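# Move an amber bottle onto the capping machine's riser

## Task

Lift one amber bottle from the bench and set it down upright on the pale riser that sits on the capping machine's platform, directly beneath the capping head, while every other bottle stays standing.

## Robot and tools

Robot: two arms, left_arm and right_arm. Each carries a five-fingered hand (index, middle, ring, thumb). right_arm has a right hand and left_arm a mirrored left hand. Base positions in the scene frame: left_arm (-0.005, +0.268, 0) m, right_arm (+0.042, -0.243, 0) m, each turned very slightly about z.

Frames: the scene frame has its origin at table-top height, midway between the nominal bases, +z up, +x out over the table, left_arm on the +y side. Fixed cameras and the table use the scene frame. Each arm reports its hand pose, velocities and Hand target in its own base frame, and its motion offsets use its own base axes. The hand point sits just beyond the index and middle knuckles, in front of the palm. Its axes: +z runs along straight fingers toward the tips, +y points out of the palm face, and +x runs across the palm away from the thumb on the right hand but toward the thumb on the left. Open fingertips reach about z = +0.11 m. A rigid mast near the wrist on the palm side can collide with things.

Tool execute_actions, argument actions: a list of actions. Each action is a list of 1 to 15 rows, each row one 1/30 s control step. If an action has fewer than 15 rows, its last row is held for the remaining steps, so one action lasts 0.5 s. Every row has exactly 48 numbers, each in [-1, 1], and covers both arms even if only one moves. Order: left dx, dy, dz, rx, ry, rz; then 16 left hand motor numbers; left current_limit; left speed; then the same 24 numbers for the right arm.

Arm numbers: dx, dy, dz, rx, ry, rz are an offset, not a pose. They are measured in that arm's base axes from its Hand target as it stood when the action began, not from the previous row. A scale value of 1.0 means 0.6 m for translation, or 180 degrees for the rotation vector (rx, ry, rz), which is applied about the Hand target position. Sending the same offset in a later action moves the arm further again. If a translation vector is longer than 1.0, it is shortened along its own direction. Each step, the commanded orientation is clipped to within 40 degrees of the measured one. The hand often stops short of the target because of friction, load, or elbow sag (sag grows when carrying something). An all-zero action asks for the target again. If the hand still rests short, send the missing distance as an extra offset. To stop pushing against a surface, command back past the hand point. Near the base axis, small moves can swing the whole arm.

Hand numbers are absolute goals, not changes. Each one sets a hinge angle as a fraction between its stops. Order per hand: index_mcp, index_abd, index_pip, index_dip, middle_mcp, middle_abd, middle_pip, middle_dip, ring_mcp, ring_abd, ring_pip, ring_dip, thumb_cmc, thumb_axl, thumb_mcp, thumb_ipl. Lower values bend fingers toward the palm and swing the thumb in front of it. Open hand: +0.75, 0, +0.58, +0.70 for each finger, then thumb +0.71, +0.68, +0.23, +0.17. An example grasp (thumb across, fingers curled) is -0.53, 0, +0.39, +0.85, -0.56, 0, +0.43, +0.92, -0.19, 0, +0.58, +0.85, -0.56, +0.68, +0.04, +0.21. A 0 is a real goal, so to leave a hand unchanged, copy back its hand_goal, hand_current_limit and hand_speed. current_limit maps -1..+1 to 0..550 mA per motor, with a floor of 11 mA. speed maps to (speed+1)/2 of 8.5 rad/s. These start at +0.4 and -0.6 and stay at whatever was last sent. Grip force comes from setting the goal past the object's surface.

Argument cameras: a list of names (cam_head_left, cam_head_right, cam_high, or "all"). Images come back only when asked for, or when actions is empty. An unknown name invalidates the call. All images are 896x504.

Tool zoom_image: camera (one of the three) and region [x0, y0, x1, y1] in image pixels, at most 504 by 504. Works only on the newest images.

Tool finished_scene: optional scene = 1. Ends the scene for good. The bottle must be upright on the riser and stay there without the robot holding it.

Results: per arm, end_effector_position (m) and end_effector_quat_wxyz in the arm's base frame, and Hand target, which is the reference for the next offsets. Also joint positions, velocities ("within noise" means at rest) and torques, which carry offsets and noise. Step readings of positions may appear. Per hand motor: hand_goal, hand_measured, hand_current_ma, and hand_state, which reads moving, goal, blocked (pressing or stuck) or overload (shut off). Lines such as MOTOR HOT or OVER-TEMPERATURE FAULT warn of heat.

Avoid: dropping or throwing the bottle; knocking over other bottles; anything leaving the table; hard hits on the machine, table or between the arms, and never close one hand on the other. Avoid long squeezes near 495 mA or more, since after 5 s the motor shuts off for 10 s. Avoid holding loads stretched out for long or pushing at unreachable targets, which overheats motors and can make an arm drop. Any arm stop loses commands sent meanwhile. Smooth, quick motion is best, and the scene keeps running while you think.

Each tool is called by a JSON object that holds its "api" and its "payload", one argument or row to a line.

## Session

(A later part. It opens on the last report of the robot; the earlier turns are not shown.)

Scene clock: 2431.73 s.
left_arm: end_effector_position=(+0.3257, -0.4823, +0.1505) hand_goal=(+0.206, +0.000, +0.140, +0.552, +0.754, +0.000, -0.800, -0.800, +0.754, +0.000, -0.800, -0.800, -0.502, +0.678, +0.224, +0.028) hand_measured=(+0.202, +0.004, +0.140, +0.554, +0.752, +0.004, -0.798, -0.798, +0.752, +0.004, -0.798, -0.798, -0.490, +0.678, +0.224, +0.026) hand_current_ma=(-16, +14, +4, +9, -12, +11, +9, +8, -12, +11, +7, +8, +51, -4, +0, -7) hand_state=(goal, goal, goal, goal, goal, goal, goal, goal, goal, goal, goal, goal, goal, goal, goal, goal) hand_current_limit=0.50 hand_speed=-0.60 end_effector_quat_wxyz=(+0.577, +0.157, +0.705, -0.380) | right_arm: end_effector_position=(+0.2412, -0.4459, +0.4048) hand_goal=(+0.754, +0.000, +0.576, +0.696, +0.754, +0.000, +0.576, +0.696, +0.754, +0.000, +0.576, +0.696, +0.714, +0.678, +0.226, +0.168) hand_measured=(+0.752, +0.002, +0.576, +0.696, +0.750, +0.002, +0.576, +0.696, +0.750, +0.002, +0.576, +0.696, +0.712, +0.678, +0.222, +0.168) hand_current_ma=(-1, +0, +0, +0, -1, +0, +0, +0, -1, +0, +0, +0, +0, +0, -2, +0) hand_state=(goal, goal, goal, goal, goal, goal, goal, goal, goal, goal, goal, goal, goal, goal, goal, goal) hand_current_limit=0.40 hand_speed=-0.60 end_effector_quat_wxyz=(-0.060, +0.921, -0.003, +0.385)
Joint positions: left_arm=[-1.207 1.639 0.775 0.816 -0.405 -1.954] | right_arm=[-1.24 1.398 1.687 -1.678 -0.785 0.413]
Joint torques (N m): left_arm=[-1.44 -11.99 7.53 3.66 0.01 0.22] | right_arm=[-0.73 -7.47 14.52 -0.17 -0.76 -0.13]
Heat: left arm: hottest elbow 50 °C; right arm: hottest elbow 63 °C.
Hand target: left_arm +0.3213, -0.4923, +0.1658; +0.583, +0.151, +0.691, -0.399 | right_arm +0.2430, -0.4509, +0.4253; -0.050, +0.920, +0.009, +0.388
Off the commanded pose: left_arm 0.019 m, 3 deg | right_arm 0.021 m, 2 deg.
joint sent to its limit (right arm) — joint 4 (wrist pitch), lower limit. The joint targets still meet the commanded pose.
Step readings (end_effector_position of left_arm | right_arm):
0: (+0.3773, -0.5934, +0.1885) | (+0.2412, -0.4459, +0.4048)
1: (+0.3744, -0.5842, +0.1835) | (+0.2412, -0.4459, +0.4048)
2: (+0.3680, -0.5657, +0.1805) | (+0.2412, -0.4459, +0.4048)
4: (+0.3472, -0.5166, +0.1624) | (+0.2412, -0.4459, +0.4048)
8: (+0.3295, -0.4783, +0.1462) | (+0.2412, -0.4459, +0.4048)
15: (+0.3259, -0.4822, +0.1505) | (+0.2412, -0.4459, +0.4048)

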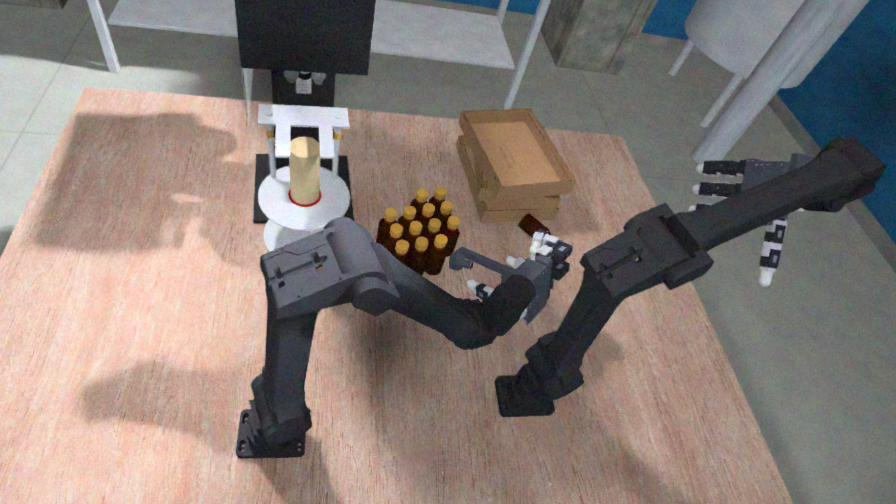

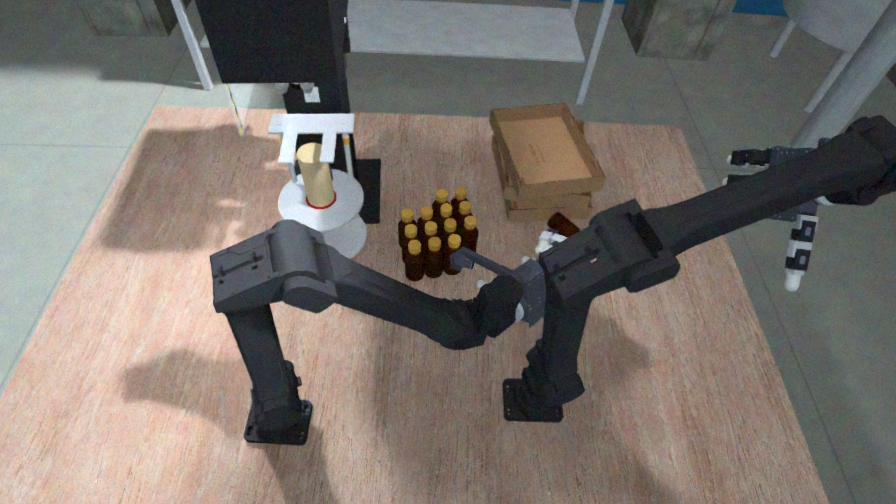

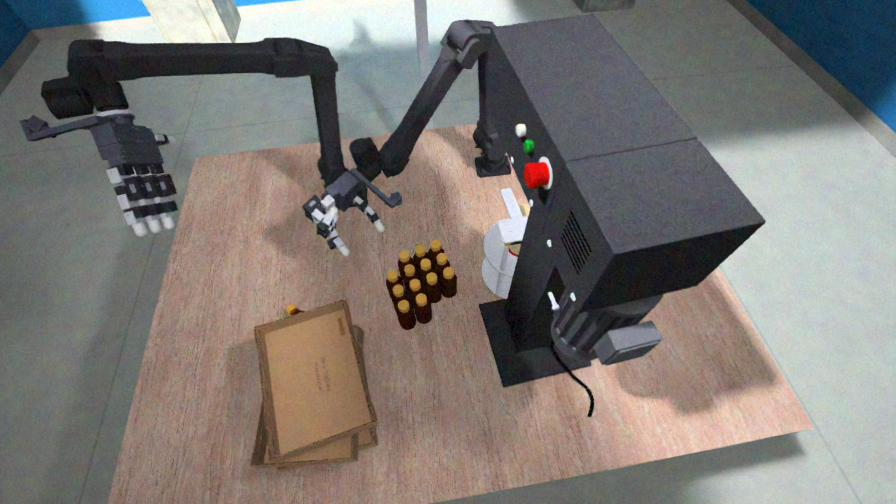

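{"api": "execute_actions", "payload": {
  "actions": []
}}

{"api": "zoom_image", "payload": {
  "camera": "cam_head_left",
  "region": [440, 170, 600, 300]
}}

{"api": "zoom_image", "payload": {
  "camera": "cam_high",
  "region": [240, 250, 400, 370]
}}

Scene clock: 2441.70 s.
left_arm: end_effector_position=(+0.3257, -0.4823, +0.1505) hand_goal=(+0.206, +0.000, +0.140, +0.552, +0.754, +0.000, -0.800, -0.800, +0.754, +0.000, -0.800, -0.800, -0.502, +0.678, +0.224, +0.028) hand_measured=(+0.202, +0.004, +0.140, +0.554, +0.752, +0.004, -0.798, -0.798, +0.752, +0.004, -0.798, -0.798, -0.490, +0.678, +0.224, +0.026) hand_current_ma=(-16, +14, +4, +9, -12, +11, +9, +8, -12, +11, +7, +8, +51, -4, +0, -7) hand_state=(goal, goal, goal, goal, goal, goal, goal, goal, goal, goal, goal, goal, goal, goal, goal, goal) hand_current_limit=0.50 hand_speed=-0.60 end_effector_quat_wxyz=(+0.577, +0.157, +0.705, -0.380) | right_arm: end_effector_position=(+0.2412, -0.4459, +0.4048) hand_goal=(+0.754, +0.000, +0.576, +0.696, +0.754, +0.000, +0.576, +0.696, +0.754, +0.000, +0.576, +0.696, +0.714, +0.678, +0.226, +0.168) hand_measured=(+0.752, +0.002, +0.576, +0.696, +0.750, +0.002, +0.576, +0.696, +0.750, +0.002, +0.576, +0.696, +0.712, +0.678, +0.222, +0.168) hand_current_ma=(-1, +0, +0, +0, -1, +0, +0, +0, -1, +0, +0, +0, +0, +0, -2, +0) hand_state=(goal, goal, goal, goal, goal, goal, goal, goal, goal, goal, goal, goal, goal, goal, goal, goal) hand_current_limit=0.40 hand_speed=-0.60 end_effector_quat_wxyz=(-0.060, +0.921, -0.003, +0.385)
Joint positions: left_arm=[-1.207 1.639 0.775 0.816 -0.405 -1.954] | right_arm=[-1.24 1.398 1.687 -1.678 -0.785 0.413]
Joint velocities: within noise
Joint torques (N m): left_arm=[-1.2 -11.87 7.54 3.63 0.02 0.22] | right_arm=[-0.73 -7.59 14.5 -0.17 -0.76 -0.13]
Heat: left arm: hottest elbow 50 °C; right arm: hottest elbow 63 °C.
Hand target: left_arm +0.3213, -0.4923, +0.1658; +0.583, +0.151, +0.691, -0.399 | right_arm +0.2430, -0.4509, +0.4253; -0.050, +0.920, +0.009, +0.388
Off the commanded pose: left_arm 0.019 m, 3 deg | right_arm 0.021 m, 2 deg.

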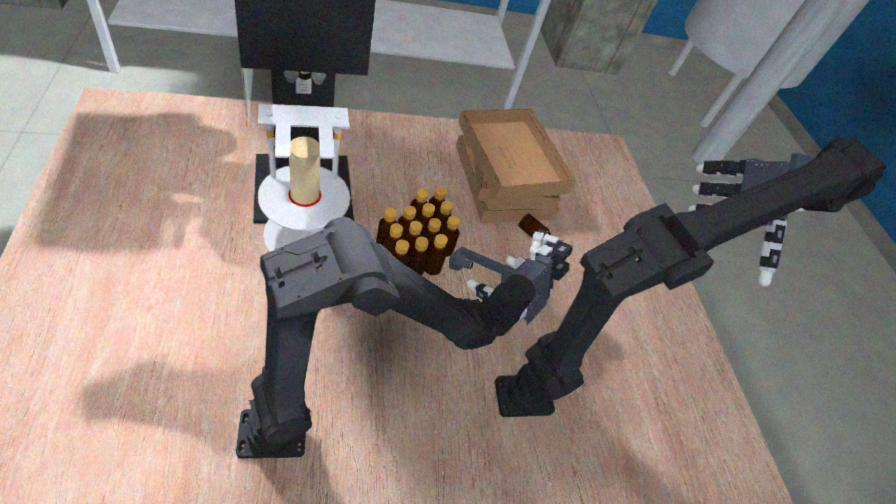

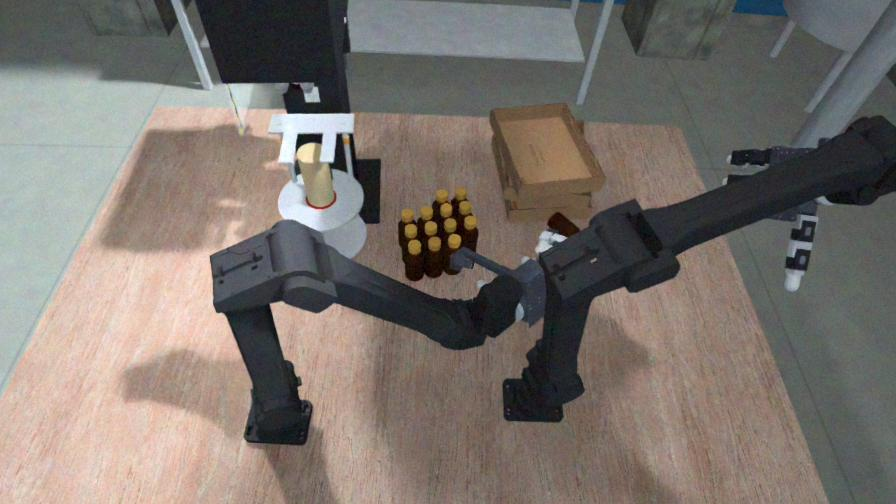

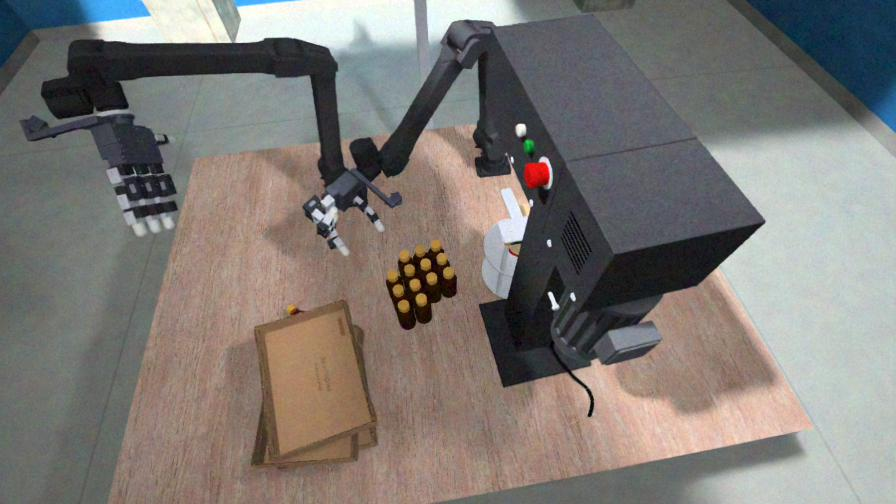

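Scaled by 3.150 from the camera's 896x504 image, which has a finer 1280x720 frame.

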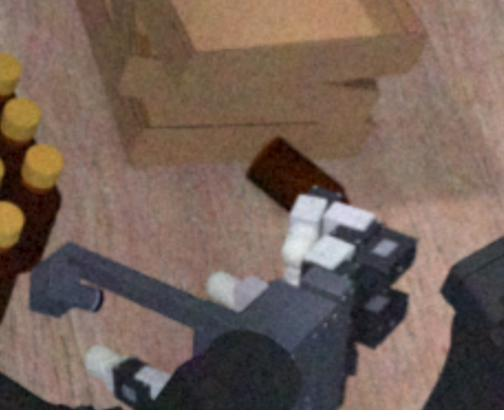

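Scaled by 3.150 from the camera's 896x504 image, which has a finer 1280x720 frame.

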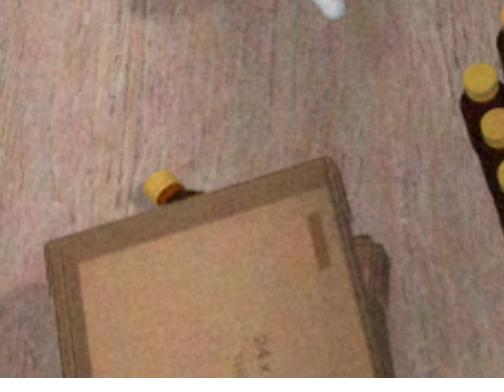

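{"api": "execute_actions", "payload": {
  "actions": [
    [[0.149,-0.178,0.06,0,0,0.0103,0.2055,0,0.139,0.551,0.754,0,-0.8,-0.8,0.754,0,-0.8,-0.8,-0.503,0.678,0.2247,0.027,0.5,-0.6,0,0,0,0,0,0,0.754,0,0.576,0.696,0.754,0,0.576,0.696,0.754,0,0.576,0.696,0.714,0.678,0.226,0.168,0.4,-0.6]],
    [[0.149,-0.178,0,0,0,0.0103,0.2055,0,0.139,0.551,0.754,0,-0.8,-0.8,0.754,0,-0.8,-0.8,-0.503,0.678,0.2247,0.027,0.5,-0.6,0,0,0,0,0,0,0.754,0,0.576,0.696,0.754,0,0.576,0.696,0.754,0,0.576,0.696,0.714,0.678,0.226,0.168,0.4,-0.6]]
  ],
  "cameras": ["cam_head_left", "cam_high"]
}}

{"api": "zoom_image", "payload": {
  "camera": "cam_high",
  "region": [220, 210, 360, 330]
}}

{"api": "zoom_image", "payload": {
  "camera": "cam_head_left",
  "region": [480, 170, 640, 300]
}}

Scene clock: 2526.13 s.
left_arm: end_effector_position=(+0.4904, -0.6953, +0.1672) hand_goal=(+0.206, +0.000, +0.140, +0.552, +0.754, +0.000, -0.800, -0.800, +0.754, +0.000, -0.800, -0.800, -0.502, +0.678, +0.224, +0.028) hand_measured=(+0.206, +0.004, +0.138, +0.554, +0.750, +0.004, -0.800, -0.798, +0.750, +0.004, -0.800, -0.798, -0.490, +0.678, +0.224, +0.028) hand_current_ma=(-3, +13, -4, +8, -14, +11, +2, +8, -16, +11, +1, +8, +51, -4, +1, -2) hand_state=(goal, goal, goal, goal, goal, goal, goal, goal, goal, goal, goal, goal, goal, goal, goal, goal) hand_current_limit=0.50 hand_speed=-0.60 end_effector_quat_wxyz=(+0.583, +0.142, +0.712, -0.366) | right_arm: end_effector_position=(+0.2412, -0.4459, +0.4048) hand_goal=(+0.754, +0.000, +0.576, +0.696, +0.754, +0.000, +0.576, +0.696, +0.754, +0.000, +0.576, +0.696, +0.714, +0.678, +0.226, +0.168) hand_measured=(+0.752, +0.002, +0.576, +0.696, +0.750, +0.002, +0.576, +0.696, +0.750, +0.002, +0.576, +0.696, +0.712, +0.678, +0.222, +0.168) hand_current_ma=(-1, +0, +0, +0, -1, +0, +0, +0, -1, +0, +0, +0, +0, +0, -2, +0) hand_state=(goal, goal, goal, goal, goal, goal, goal, goal, goal, goal, goal, goal, goal, goal, goal, goal) hand_current_limit=0.40 hand_speed=-0.60 end_effector_quat_wxyz=(-0.060, +0.921, -0.003, +0.385)
Joint positions: left_arm=[-1.104 2.168 1.698 0.414 -0.347 -1.954] | right_arm=[-1.24 1.398 1.687 -1.678 -0.785 0.413]
Joint torques (N m): left_arm=[-0.21 -20.31 12.92 2.21 -0.09 0.24] | right_arm=[-0.73 -7.53 14.52 -0.18 -0.76 -0.13]
Heat: left arm: hottest elbow 49 °C; right arm: hottest elbow 64 °C.
Hand target: left_arm +0.5001, -0.7059, +0.2017; +0.595, +0.129, +0.696, -0.380 | right_arm +0.2430, -0.4509, +0.4253; -0.050, +0.920, +0.009, +0.388
Off the commanded pose: left_arm 0.038 m, 3 deg | right_arm 0.021 m, 2 deg.
joint sent to its limit (right arm) — joint 4 (wrist pitch), lower limit. The joint targets still meet the commanded pose.
Step readings (end_effector_position of left_arm | right_arm):
0: (+0.3257, -0.4823, +0.1505) | (+0.2412, -0.4459, +0.4048)
1: (+0.3285, -0.4888, +0.1516) | (+0.2412, -0.4459, +0.4048)
2: (+0.3358, -0.5031, +0.1540) | (+0.2412, -0.4459, +0.4048)
4: (+0.3600, -0.5442, +0.1711) | (+0.2412, -0.4459, +0.4048)
8: (+0.3959, -0.5934, +0.2036) | (+0.2412, -0.4459, +0.4048)
15: (+0.4034, -0.5939, +0.2014) | (+0.2412, -0.4459, +0.4048)
16: (+0.4084, -0.5992, +0.1999) | (+0.2412, -0.4459, +0.4048)
17: (+0.4170, -0.6165, +0.2024) | (+0.2412, -0.4459, +0.4048)
19: (+0.4441, -0.6605, +0.2085) | (+0.2412, -0.4459, +0.4048)
23: (+0.4793, -0.7005, +0.1964) | (+0.2412, -0.4459, +0.4048)
30: (+0.4902, -0.6951, +0.1666) | (+0.2412, -0.4459, +0.4048)
Images, in order (width x height): cam_head_left 896x504, cam_high 896x504.

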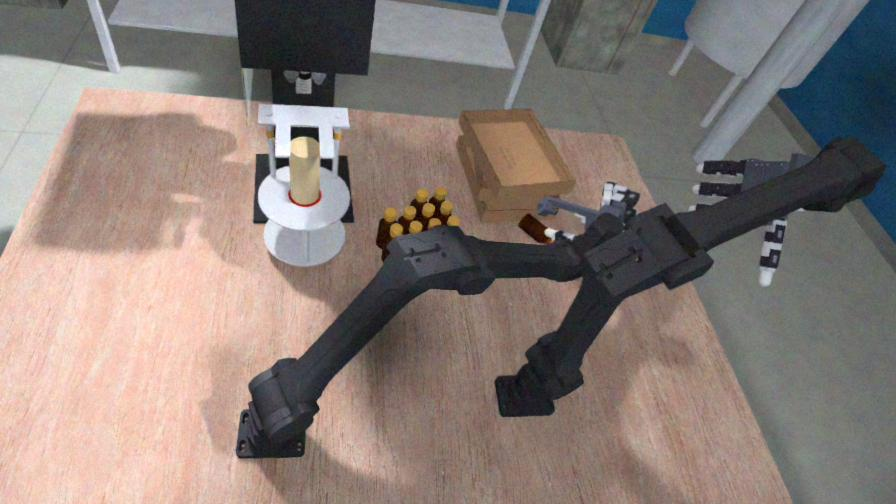

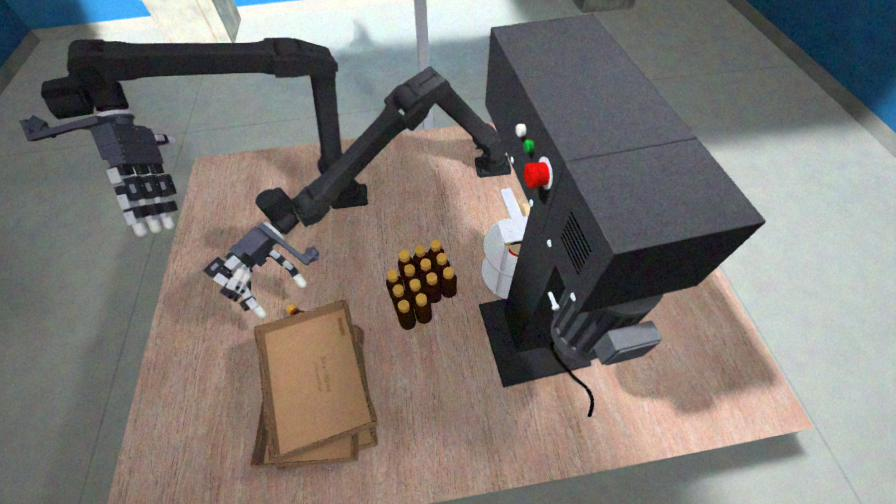

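Scaled by 3.600 from the camera's 896x504 image, which has a finer 1280x720 frame.

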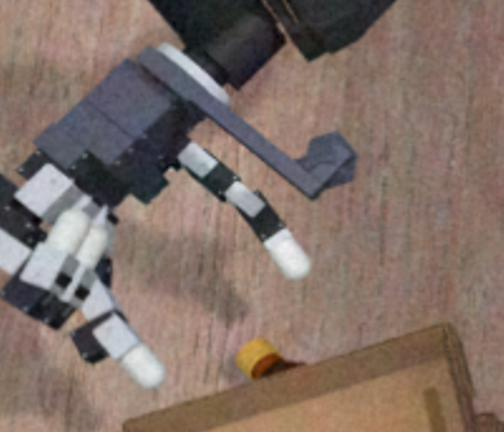

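Scaled by 3.150 from the camera's 896x504 image, which has a finer 1280x720 frame.

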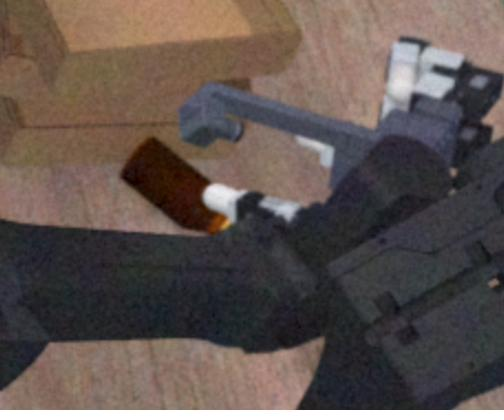

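{"api": "execute_actions", "payload": {
  "actions": [
    [[0,0.0167,-0.15,0,0,0,0.2055,0,0.139,0.551,0.754,0,-0.8,-0.8,0.754,0,-0.8,-0.8,-0.503,0.678,0.2247,0.027,0.5,-0.6,0,0,0,0,0,0,0.754,0,0.576,0.696,0.754,0,0.576,0.696,0.754,0,0.576,0.696,0.714,0.678,0.226,0.168,0.4,-0.6]],
    [[-0.001,0.0158,-0.075,0,0,0,0.2055,0,0.139,0.551,0.754,0,-0.8,-0.8,0.754,0,-0.8,-0.8,-0.503,0.678,0.2247,0.027,0.5,-0.6,0,0,0,0,0,0,0.754,0,0.576,0.696,0.754,0,0.576,0.696,0.754,0,0.576,0.696,0.714,0.678,0.226,0.168,0.4,-0.6]],
    [[0,0,0,0,0,0,-0.315,0,0.139,0.551,0.754,0,-0.8,-0.8,0.754,0,-0.8,-0.8,-0.503,0.678,-0.18,0.027,0.7,-0.82,0,0,0,0,0,0,0.754,0,0.576,0.696,0.754,0,0.576,0.696,0.754,0,0.576,0.696,0.714,0.678,0.226,0.168,0.4,-0.6]],
    [[0,0,0,0,0,0,-0.315,0,0.139,0.551,0.754,0,-0.8,-0.8,0.754,0,-0.8,-0.8,-0.503,0.678,-0.18,0.027,0.7,-0.82,0,0,0,0,0,0,0.754,0,0.576,0.696,0.754,0,0.576,0.696,0.754,0,0.576,0.696,0.714,0.678,0.226,0.168,0.4,-0.6]]
  ],
  "cameras": ["cam_head_left", "cam_high"]
}}

{"api": "zoom_image", "payload": {
  "camera": "cam_high",
  "region": [220, 210, 360, 330]
}}

{"api": "zoom_image", "payload": {
  "camera": "cam_head_left",
  "region": [480, 170, 620, 280]
}}

Scene clock: 2585.37 s.
left_arm: end_effector_position=(+0.4904, -0.6943, +0.0748) hand_goal=(-0.314, +0.000, +0.140, +0.552, +0.754, +0.000, -0.800, -0.800, +0.754, +0.000, -0.800, -0.800, -0.502, +0.678, -0.180, +0.028) hand_measured=(-0.100, +0.006, +0.174, +0.564, +0.750, +0.004, -0.800, -0.798, +0.750, +0.004, -0.800, -0.798, -0.490, +0.680, -0.052, +0.048) hand_current_ma=(+467, +24, +145, +50, -15, +11, +2, +8, -16, +11, +1, +8, +52, +5, +467, +113) hand_state=(blocked, goal, blocked, goal, goal, goal, goal, goal, goal, goal, goal, goal, goal, goal, blocked, goal) hand_current_limit=0.70 hand_speed=-0.82 end_effector_quat_wxyz=(+0.592, +0.136, +0.697, -0.382) | right_arm: end_effector_position=(+0.2412, -0.4459, +0.4048) hand_goal=(+0.754, +0.000, +0.576, +0.696, +0.754, +0.000, +0.576, +0.696, +0.754, +0.000, +0.576, +0.696, +0.714, +0.678, +0.226, +0.168) hand_measured=(+0.752, +0.002, +0.576, +0.696, +0.750, +0.002, +0.576, +0.696, +0.750, +0.002, +0.576, +0.696, +0.712, +0.678, +0.222, +0.168) hand_current_ma=(-1, +0, +0, +0, -1, +0, +0, +0, -1, +0, +0, +0, +0, +0, -2, +0) hand_state=(goal, goal, goal, goal, goal, goal, goal, goal, goal, goal, goal, goal, goal, goal, goal, goal) hand_current_limit=0.40 hand_speed=-0.60 end_effector_quat_wxyz=(-0.060, +0.921, -0.003, +0.385)
Joint positions: left_arm=[-1.101 2.307 1.64 0.658 -0.336 -1.954] | right_arm=[-1.24 1.398 1.687 -1.678 -0.785 0.413]
Joint torques (N m): left_arm=[0.67 -19.31 7.23 3.67 -0.02 0.24] | right_arm=[-0.79 -7.53 14.5 -0.16 -0.76 -0.13]
Heat: left arm: hottest elbow 57 °C; right arm: hottest elbow 64 °C.
Hand target: left_arm +0.4994, -0.6866, +0.0669; +0.595, +0.129, +0.696, -0.380 | right_arm +0.2430, -0.4509, +0.4253; -0.050, +0.920, +0.009, +0.388
Off the commanded pose: left_arm 0.014 m, 1 deg | right_arm 0.021 m, 2 deg.
joint sent to its limit (right arm) — joint 4 (wrist pitch), lower limit. The joint targets still meet the commanded pose.
Step readings (end_effector_position of left_arm | right_arm):
0: (+0.4904, -0.6953, +0.1672) | (+0.2412, -0.4459, +0.4048)
1: (+0.4906, -0.6960, +0.1668) | (+0.2412, -0.4459, +0.4048)
2: (+0.4914, -0.6976, +0.1689) | (+0.2412, -0.4459, +0.4048)
4: (+0.4925, -0.7000, +0.1631) | (+0.2412, -0.4459, +0.4048)
8: (+0.4929, -0.7010, +0.1336) | (+0.2412, -0.4459, +0.4048)
15: (+0.4924, -0.7001, +0.1073) | (+0.2412, -0.4459, +0.4048)
16: (+0.4920, -0.7000, +0.1067) | (+0.2412, -0.4459, +0.4048)
17: (+0.4919, -0.6996, +0.1085) | (+0.2412, -0.4459, +0.4048)
19: (+0.4909, -0.6978, +0.1048) | (+0.2412, -0.4459, +0.4048)
23: (+0.4901, -0.6956, +0.0880) | (+0.2412, -0.4459, +0.4048)
30: (+0.4896, -0.6948, +0.0746) | (+0.2412, -0.4459, +0.4048)
31: (+0.4899, -0.6946, +0.0748) | (+0.2412, -0.4459, +0.4048)
32: (+0.4901, -0.6944, +0.0748) | (+0.2412, -0.4459, +0.4048)
34: (+0.4904, -0.6942, +0.0748) | (+0.2412, -0.4459, +0.4048)
38: (+0.4904, -0.6942, +0.0748) | (+0.2412, -0.4459, +0.4048)
45: (+0.4904, -0.6943, +0.0748) | (+0.2412, -0.4459, +0.4048)
46: (+0.4904, -0.6943, +0.0748) | (+0.2412, -0.4459, +0.4048)
47: (+0.4904, -0.6943, +0.0748) | (+0.2412, -0.4459, +0.4048)
49: (+0.4904, -0.6943, +0.0748) | (+0.2412, -0.4459, +0.4048)
53: (+0.4904, -0.6943, +0.0748) | (+0.2412, -0.4459, +0.4048)
60: (+0.4904, -0.6943, +0.0748) | (+0.2412, -0.4459, +0.4048)
Images, in order (width x height): cam_head_left 896x504, cam_high 896x504.

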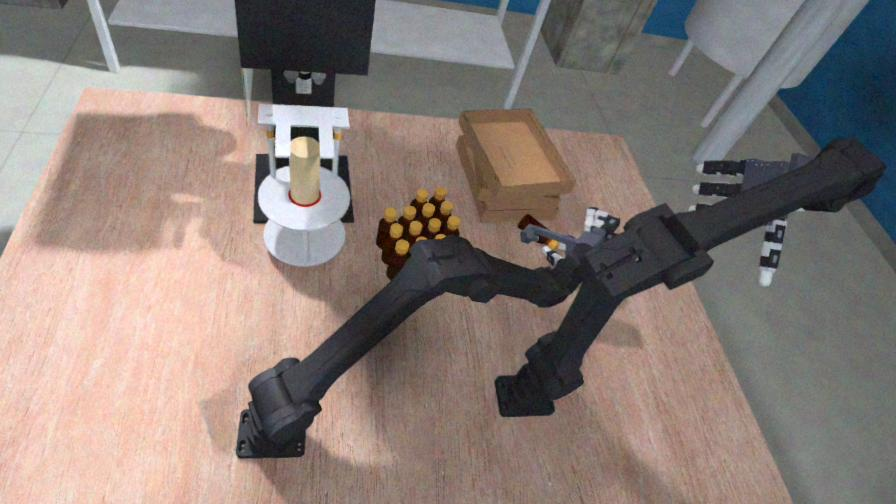

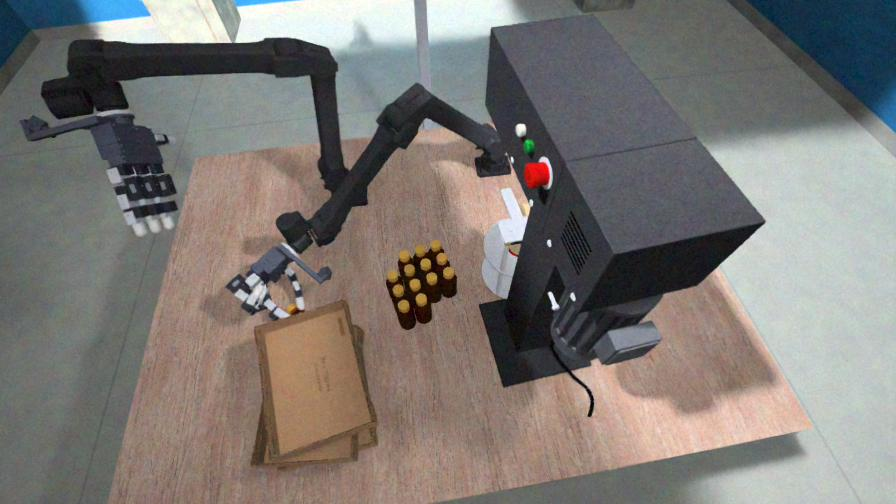

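Scaled by 3.600 from the camera's 896x504 image, which has a finer 1280x720 frame.

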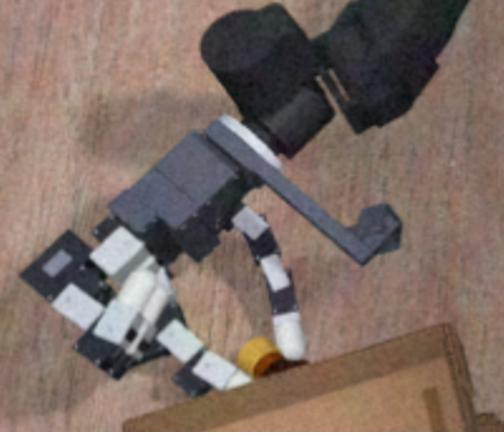

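Scaled by 3.600 from the camera's 896x504 image, which has a finer 1280x720 frame.

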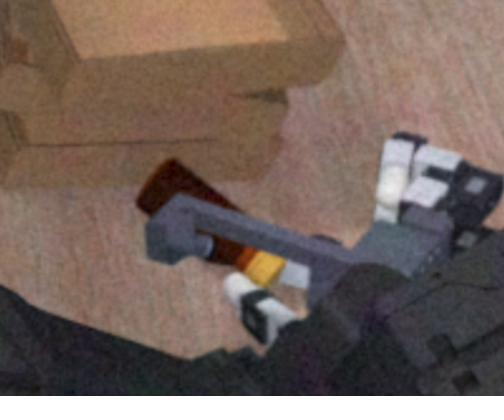

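{"api": "execute_actions", "payload": {
  "actions": [
    [[-0.066,0.039,0.01,0,0,0,-0.315,0,0.139,0.551,0.754,0,-0.8,-0.8,0.754,0,-0.8,-0.8,-0.503,0.678,-0.18,0.027,0.7,-0.82,0,0,0,0,0,0,0.754,0,0.576,0.696,0.754,0,0.576,0.696,0.754,0,0.576,0.696,0.714,0.678,0.226,0.168,0.4,-0.6]],
    [[-0.066,0.039,0,0,0,0,-0.315,0,0.139,0.551,0.754,0,-0.8,-0.8,0.754,0,-0.8,-0.8,-0.503,0.678,-0.18,0.027,0.7,-0.82,0,0,0,0,0,0,0.754,0,0.576,0.696,0.754,0,0.576,0.696,0.754,0,0.576,0.696,0.714,0.678,0.226,0.168,0.4,-0.6]]
  ],
  "cameras": ["cam_head_left", "cam_high"]
}}

{"api": "zoom_image", "payload": {
  "camera": "cam_high",
  "region": [240, 190, 380, 310]
}}

{"api": "zoom_image", "payload": {
  "camera": "cam_head_left",
  "region": [460, 170, 600, 280]
}}

Scene clock: 2605.70 s.
left_arm: end_effector_position=(+0.4299, -0.6358, +0.0677) hand_goal=(-0.314, +0.000, +0.140, +0.552, +0.754, +0.000, -0.800, -0.800, +0.754, +0.000, -0.800, -0.800, -0.502, +0.678, -0.180, +0.028) hand_measured=(-0.204, -0.022, +0.188, +0.572, +0.752, +0.004, -0.800, -0.798, +0.752, +0.004, -0.800, -0.798, -0.478, +0.688, -0.154, +0.042) hand_current_ma=(+468, -79, +213, +82, -8, +11, +2, +8, -9, +11, +1, +8, +109, +49, +154, +86) hand_state=(blocked, blocked, blocked, goal, goal, goal, goal, goal, goal, goal, goal, goal, blocked, goal, blocked, goal) hand_current_limit=0.70 hand_speed=-0.82 end_effector_quat_wxyz=(+0.595, +0.129, +0.702, -0.370) | right_arm: end_effector_position=(+0.2412, -0.4459, +0.4048) hand_goal=(+0.754, +0.000, +0.576, +0.696, +0.754, +0.000, +0.576, +0.696, +0.754, +0.000, +0.576, +0.696, +0.714, +0.678, +0.226, +0.168) hand_measured=(+0.752, +0.002, +0.576, +0.696, +0.750, +0.002, +0.576, +0.696, +0.750, +0.002, +0.576, +0.696, +0.712, +0.678, +0.222, +0.168) hand_current_ma=(-1, +0, +0, +0, -1, +0, +0, +0, -1, +0, +0, +0, +0, +0, -2, +0) hand_state=(goal, goal, goal, goal, goal, goal, goal, goal, goal, goal, goal, goal, goal, goal, goal, goal) hand_current_limit=0.40 hand_speed=-0.60 end_effector_quat_wxyz=(-0.060, +0.921, -0.003, +0.385)
Joint positions: left_arm=[-1.151 2.171 1.35 0.8 -0.414 -1.954] | right_arm=[-1.24 1.398 1.687 -1.678 -0.785 0.413]
Joint torques (N m): left_arm=[-1.2 -18.61 5.96 3.51 -0.02 0.25] | right_arm=[-0.73 -7.59 14.5 -0.17 -0.76 -0.13]
Heat: left arm: hottest elbow 55 °C; right arm: hottest elbow 64 °C.
Hand target: left_arm +0.4204, -0.6397, +0.0729; +0.595, +0.129, +0.696, -0.380 | right_arm +0.2430, -0.4509, +0.4253; -0.050, +0.920, +0.009, +0.388
Off the commanded pose: left_arm 0.012 m, 1 deg | right_arm 0.021 m, 2 deg.
joint sent to its limit (right arm) — joint 4 (wrist pitch), lower limit. The joint targets still meet the commanded pose.
Step readings (end_effector_position of left_arm | right_arm):
0: (+0.4904, -0.6943, +0.0748) | (+0.2412, -0.4459, +0.4048)
1: (+0.4885, -0.6893, +0.0716) | (+0.2412, -0.4459, +0.4048)
2: (+0.4842, -0.6815, +0.0719) | (+0.2412, -0.4459, +0.4048)
4: (+0.4749, -0.6680, +0.0712) | (+0.2412, -0.4459, +0.4048)
8: (+0.4692, -0.6612, +0.0705) | (+0.2412, -0.4459, +0.4048)
15: (+0.4692, -0.6612, +0.0707) | (+0.2412, -0.4459, +0.4048)
16: (+0.4655, -0.6570, +0.0679) | (+0.2412, -0.4459, +0.4048)
17: (+0.4610, -0.6490, +0.0691) | (+0.2412, -0.4459, +0.4048)
19: (+0.4476, -0.6359, +0.0683) | (+0.2412, -0.4459, +0.4048)
23: (+0.4321, -0.6343, +0.0673) | (+0.2412, -0.4459, +0.4048)
30: (+0.4299, -0.6358, +0.0677) | (+0.2412, -0.4459, +0.4048)
Images, in order (width x height): cam_head_left 896x504, cam_high 896x504.

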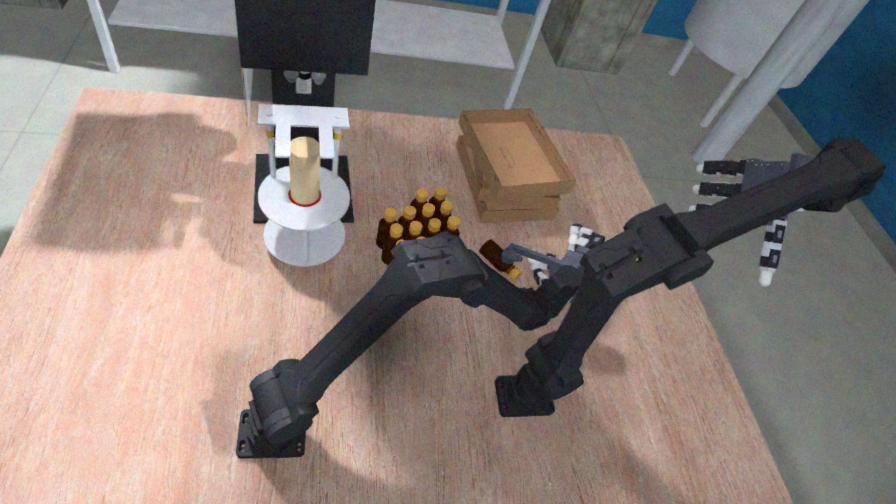

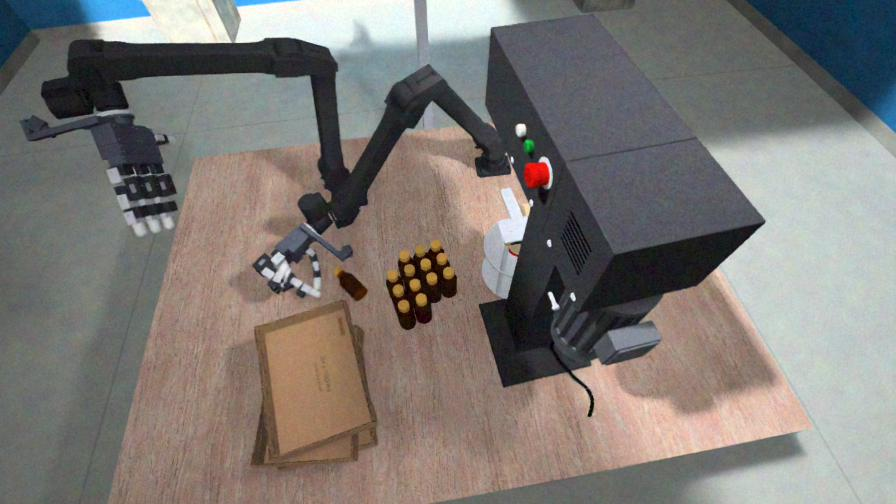

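Scaled by 3.600 from the camera's 896x504 image, which has a finer 1280x720 frame.

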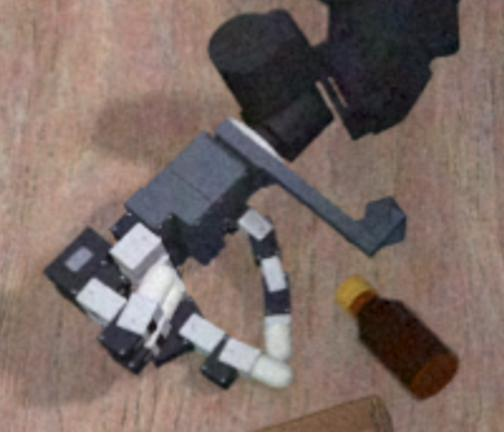

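Scaled by 3.600 from the camera's 896x504 image, which has a finer 1280x720 frame.

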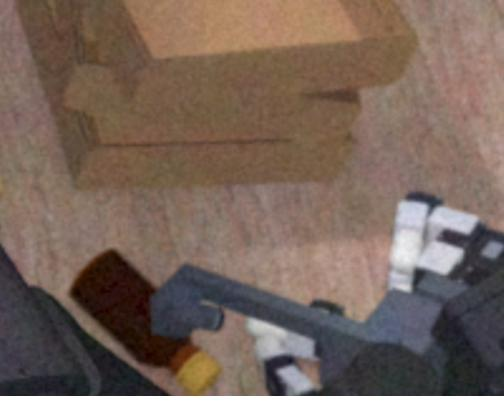

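{"api": "execute_actions", "payload": {
  "actions": [
    [[0,0,0.12,0,0,0,0.2055,0,0.139,0.551,0.754,0,-0.8,-0.8,0.754,0,-0.8,-0.8,-0.503,0.678,0.2247,0.027,0.7,-0.6,0,0,0,0,0,0,0.754,0,0.576,0.696,0.754,0,0.576,0.696,0.754,0,0.576,0.696,0.714,0.678,0.226,0.168,0.4,-0.6]]
  ],
  "cameras": ["all"]
}}

Scene clock: 2650.03 s.
left_arm: end_effector_position=(+0.4278, -0.6323, +0.1558) hand_goal=(+0.206, +0.000, +0.140, +0.552, +0.754, +0.000, -0.800, -0.800, +0.754, +0.000, -0.800, -0.800, -0.502, +0.678, +0.224, +0.028) hand_measured=(+0.200, +0.000, +0.142, +0.554, +0.752, +0.004, -0.800, -0.798, +0.752, +0.004, -0.800, -0.798, -0.488, +0.680, +0.222, +0.030) hand_current_ma=(-27, +3, +9, +9, -9, +11, +2, +8, -10, +11, +1, +8, +63, +13, -9, +12) hand_state=(goal, goal, goal, goal, goal, goal, goal, goal, goal, goal, goal, goal, goal, goal, goal, goal) hand_current_limit=0.70 hand_speed=-0.60 end_effector_quat_wxyz=(+0.602, +0.122, +0.690, -0.382) | right_arm: end_effector_position=(+0.2412, -0.4459, +0.4048) hand_goal=(+0.754, +0.000, +0.576, +0.696, +0.754, +0.000, +0.576, +0.696, +0.754, +0.000, +0.576, +0.696, +0.714, +0.678, +0.226, +0.168) hand_measured=(+0.752, +0.002, +0.576, +0.696, +0.750, +0.002, +0.576, +0.696, +0.750, +0.002, +0.576, +0.696, +0.712, +0.678, +0.222, +0.168) hand_current_ma=(-1, +0, +0, +0, -1, +0, +0, +0, -1, +0, +0, +0, +0, +0, -2, +0) hand_state=(goal, goal, goal, goal, goal, goal, goal, goal, goal, goal, goal, goal, goal, goal, goal, goal) hand_current_limit=0.40 hand_speed=-0.60 end_effector_quat_wxyz=(-0.060, +0.921, -0.003, +0.385)
Joint positions: left_arm=[-1.152 2.018 1.345 0.692 -0.412 -1.954] | right_arm=[-1.24 1.398 1.687 -1.678 -0.785 0.413]
Joint torques (N m): left_arm=[-1.14 -16.03 8.16 2.02 -0.08 0.24] | right_arm=[-0.73 -7.53 14.52 -0.17 -0.76 -0.13]
Heat: left arm: hottest elbow 50 °C; right arm: hottest elbow 64 °C.
Hand target: left_arm +0.4202, -0.6398, +0.1448; +0.595, +0.129, +0.696, -0.380 | right_arm +0.2430, -0.4509, +0.4253; -0.050, +0.920, +0.009, +0.388
Off the commanded pose: left_arm 0.015 m, 1 deg | right_arm 0.021 m, 2 deg.
joint sent to its limit (right arm) — joint 4 (wrist pitch), lower limit. The joint targets still meet the commanded pose.
Step readings (end_effector_position of left_arm | right_arm):
0: (+0.4299, -0.6358, +0.0677) | (+0.2412, -0.4459, +0.4048)
1: (+0.4295, -0.6356, +0.0699) | (+0.2412, -0.4459, +0.4048)
2: (+0.4287, -0.6340, +0.0719) | (+0.2412, -0.4459, +0.4048)
4: (+0.4278, -0.6327, +0.0891) | (+0.2412, -0.4459, +0.4048)
8: (+0.4280, -0.6331, +0.1380) | (+0.2412, -0.4459, +0.4048)
15: (+0.4278, -0.6323, +0.1594) | (+0.2412, -0.4459, +0.4048)

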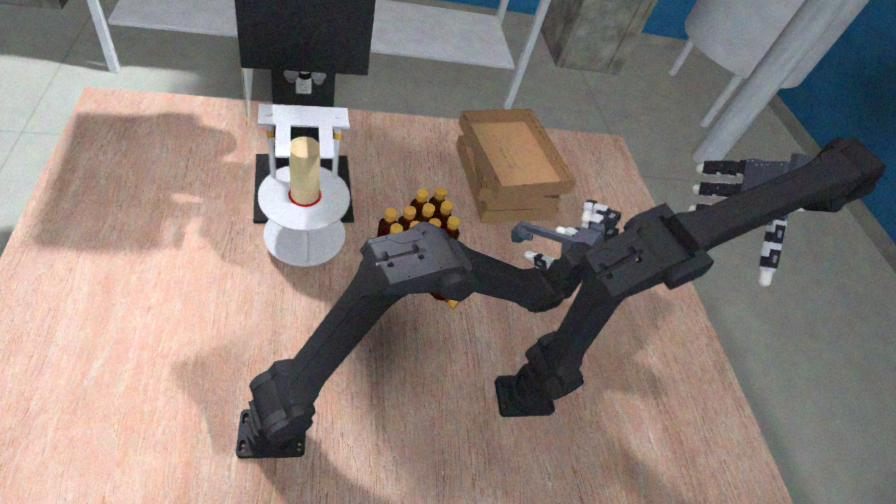

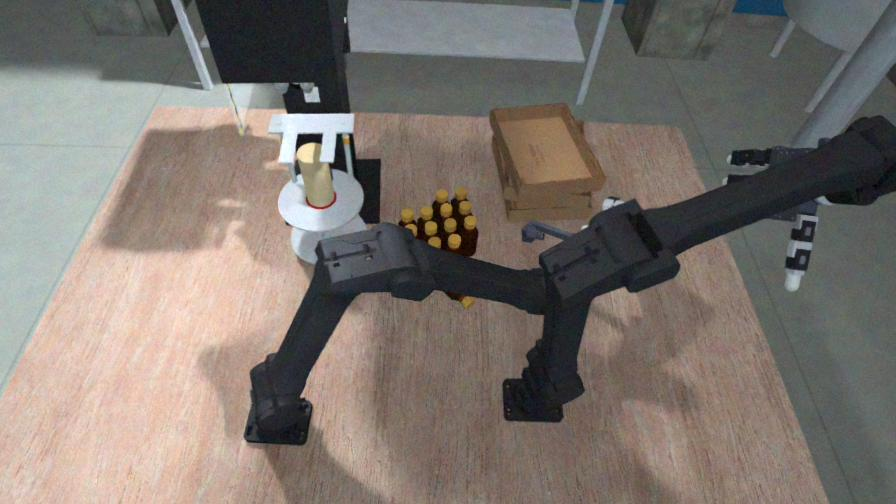

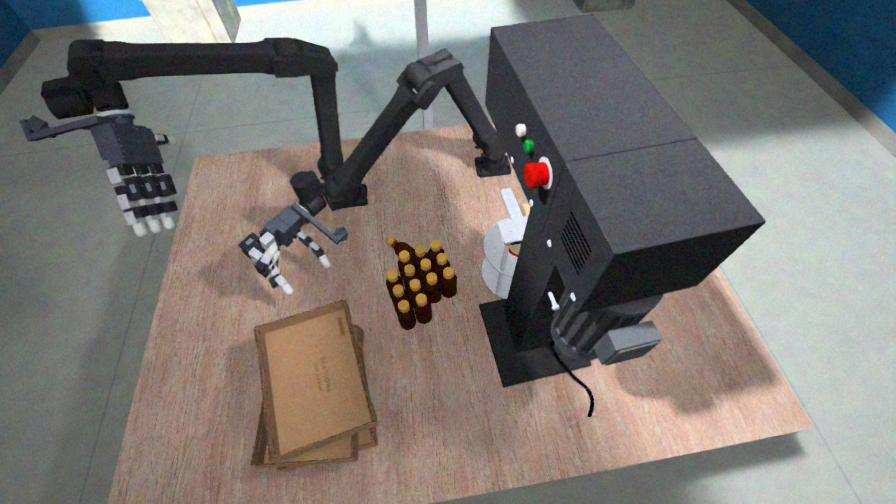

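{"api": "execute_actions", "payload": {
  "actions": []
}}

{"api": "zoom_image", "payload": {
  "camera": "cam_high",
  "region": [320, 170, 480, 310]
}}

Scene clock: 2697.77 s.
left_arm: end_effector_position=(+0.4278, -0.6323, +0.1558) hand_goal=(+0.206, +0.000, +0.140, +0.552, +0.754, +0.000, -0.800, -0.800, +0.754, +0.000, -0.800, -0.800, -0.502, +0.678, +0.224, +0.028) hand_measured=(+0.200, +0.000, +0.142, +0.554, +0.752, +0.004, -0.800, -0.798, +0.752, +0.004, -0.800, -0.798, -0.488, +0.680, +0.222, +0.030) hand_current_ma=(-27, +3, +9, +9, -9, +11, +2, +8, -10, +11, +1, +8, +63, +13, -9, +12) hand_state=(goal, goal, goal, goal, goal, goal, goal, goal, goal, goal, goal, goal, goal, goal, goal, goal) hand_current_limit=0.70 hand_speed=-0.60 end_effector_quat_wxyz=(+0.602, +0.122, +0.690, -0.382) | right_arm: end_effector_position=(+0.2412, -0.4459, +0.4048) hand_goal=(+0.754, +0.000, +0.576, +0.696, +0.754, +0.000, +0.576, +0.696, +0.754, +0.000, +0.576, +0.696, +0.714, +0.678, +0.226, +0.168) hand_measured=(+0.752, +0.002, +0.576, +0.696, +0.750, +0.002, +0.576, +0.696, +0.750, +0.002, +0.576, +0.696, +0.712, +0.678, +0.222, +0.168) hand_current_ma=(-1, +0, +0, +0, -1, +0, +0, +0, -1, +0, +0, +0, +0, +0, -2, +0) hand_state=(goal, goal, goal, goal, goal, goal, goal, goal, goal, goal, goal, goal, goal, goal, goal, goal) hand_current_limit=0.40 hand_speed=-0.60 end_effector_quat_wxyz=(-0.060, +0.921, -0.003, +0.385)
Joint positions: left_arm=[-1.152 2.018 1.345 0.692 -0.412 -1.954] | right_arm=[-1.24 1.398 1.687 -1.678 -0.785 0.413]
Joint velocities: within noise
Joint torques (N m): left_arm=[-1.38 -15.91 8.16 1.99 -0.09 0.23] | right_arm=[-0.73 -7.47 14.52 -0.16 -0.76 -0.13]
Heat: left arm: hottest elbow 49 °C; right arm: hottest elbow 64 °C.
Hand target: left_arm +0.4202, -0.6398, +0.1448; +0.595, +0.129, +0.696, -0.380 | right_arm +0.2430, -0.4509, +0.4253; -0.050, +0.920, +0.009, +0.388
Off the commanded pose: left_arm 0.015 m, 1 deg | right_arm 0.021 m, 2 deg.

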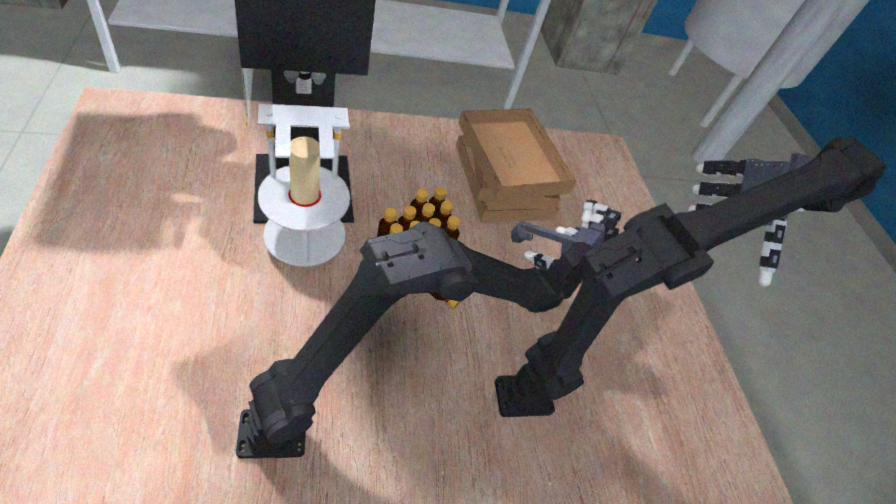

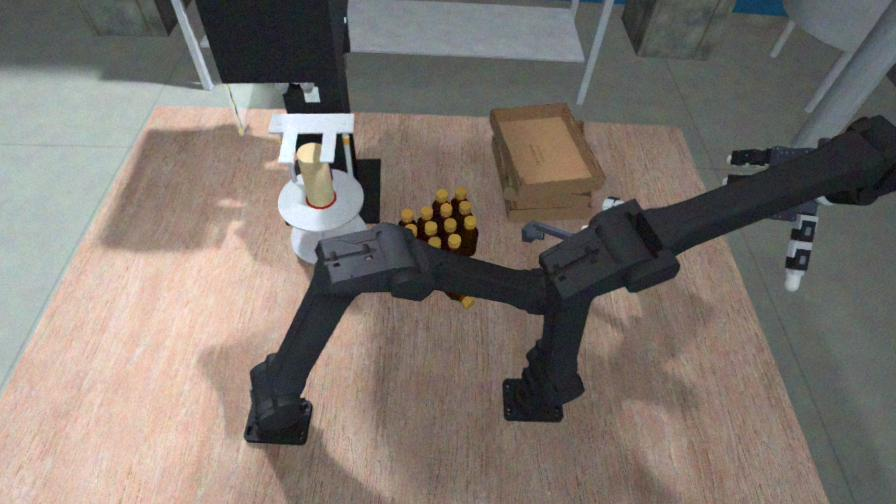

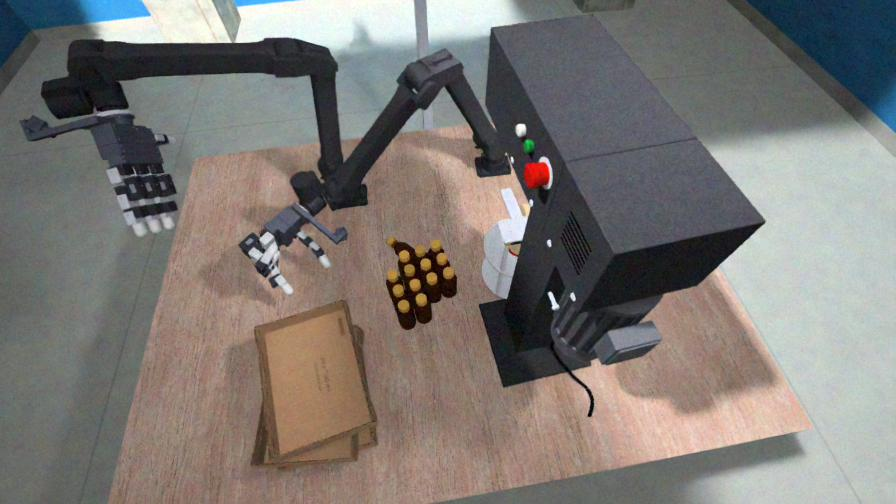

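Scaled by 3.150 from the camera's 896x504 image, which has a finer 1280x720 frame.

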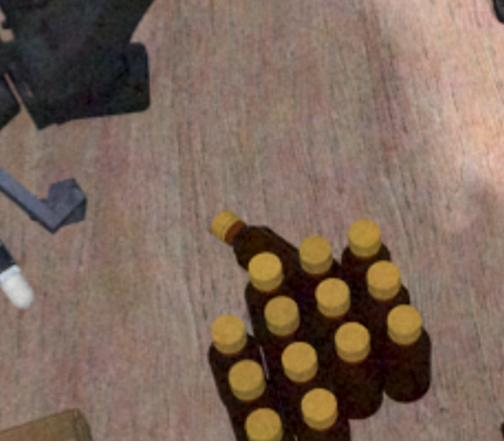

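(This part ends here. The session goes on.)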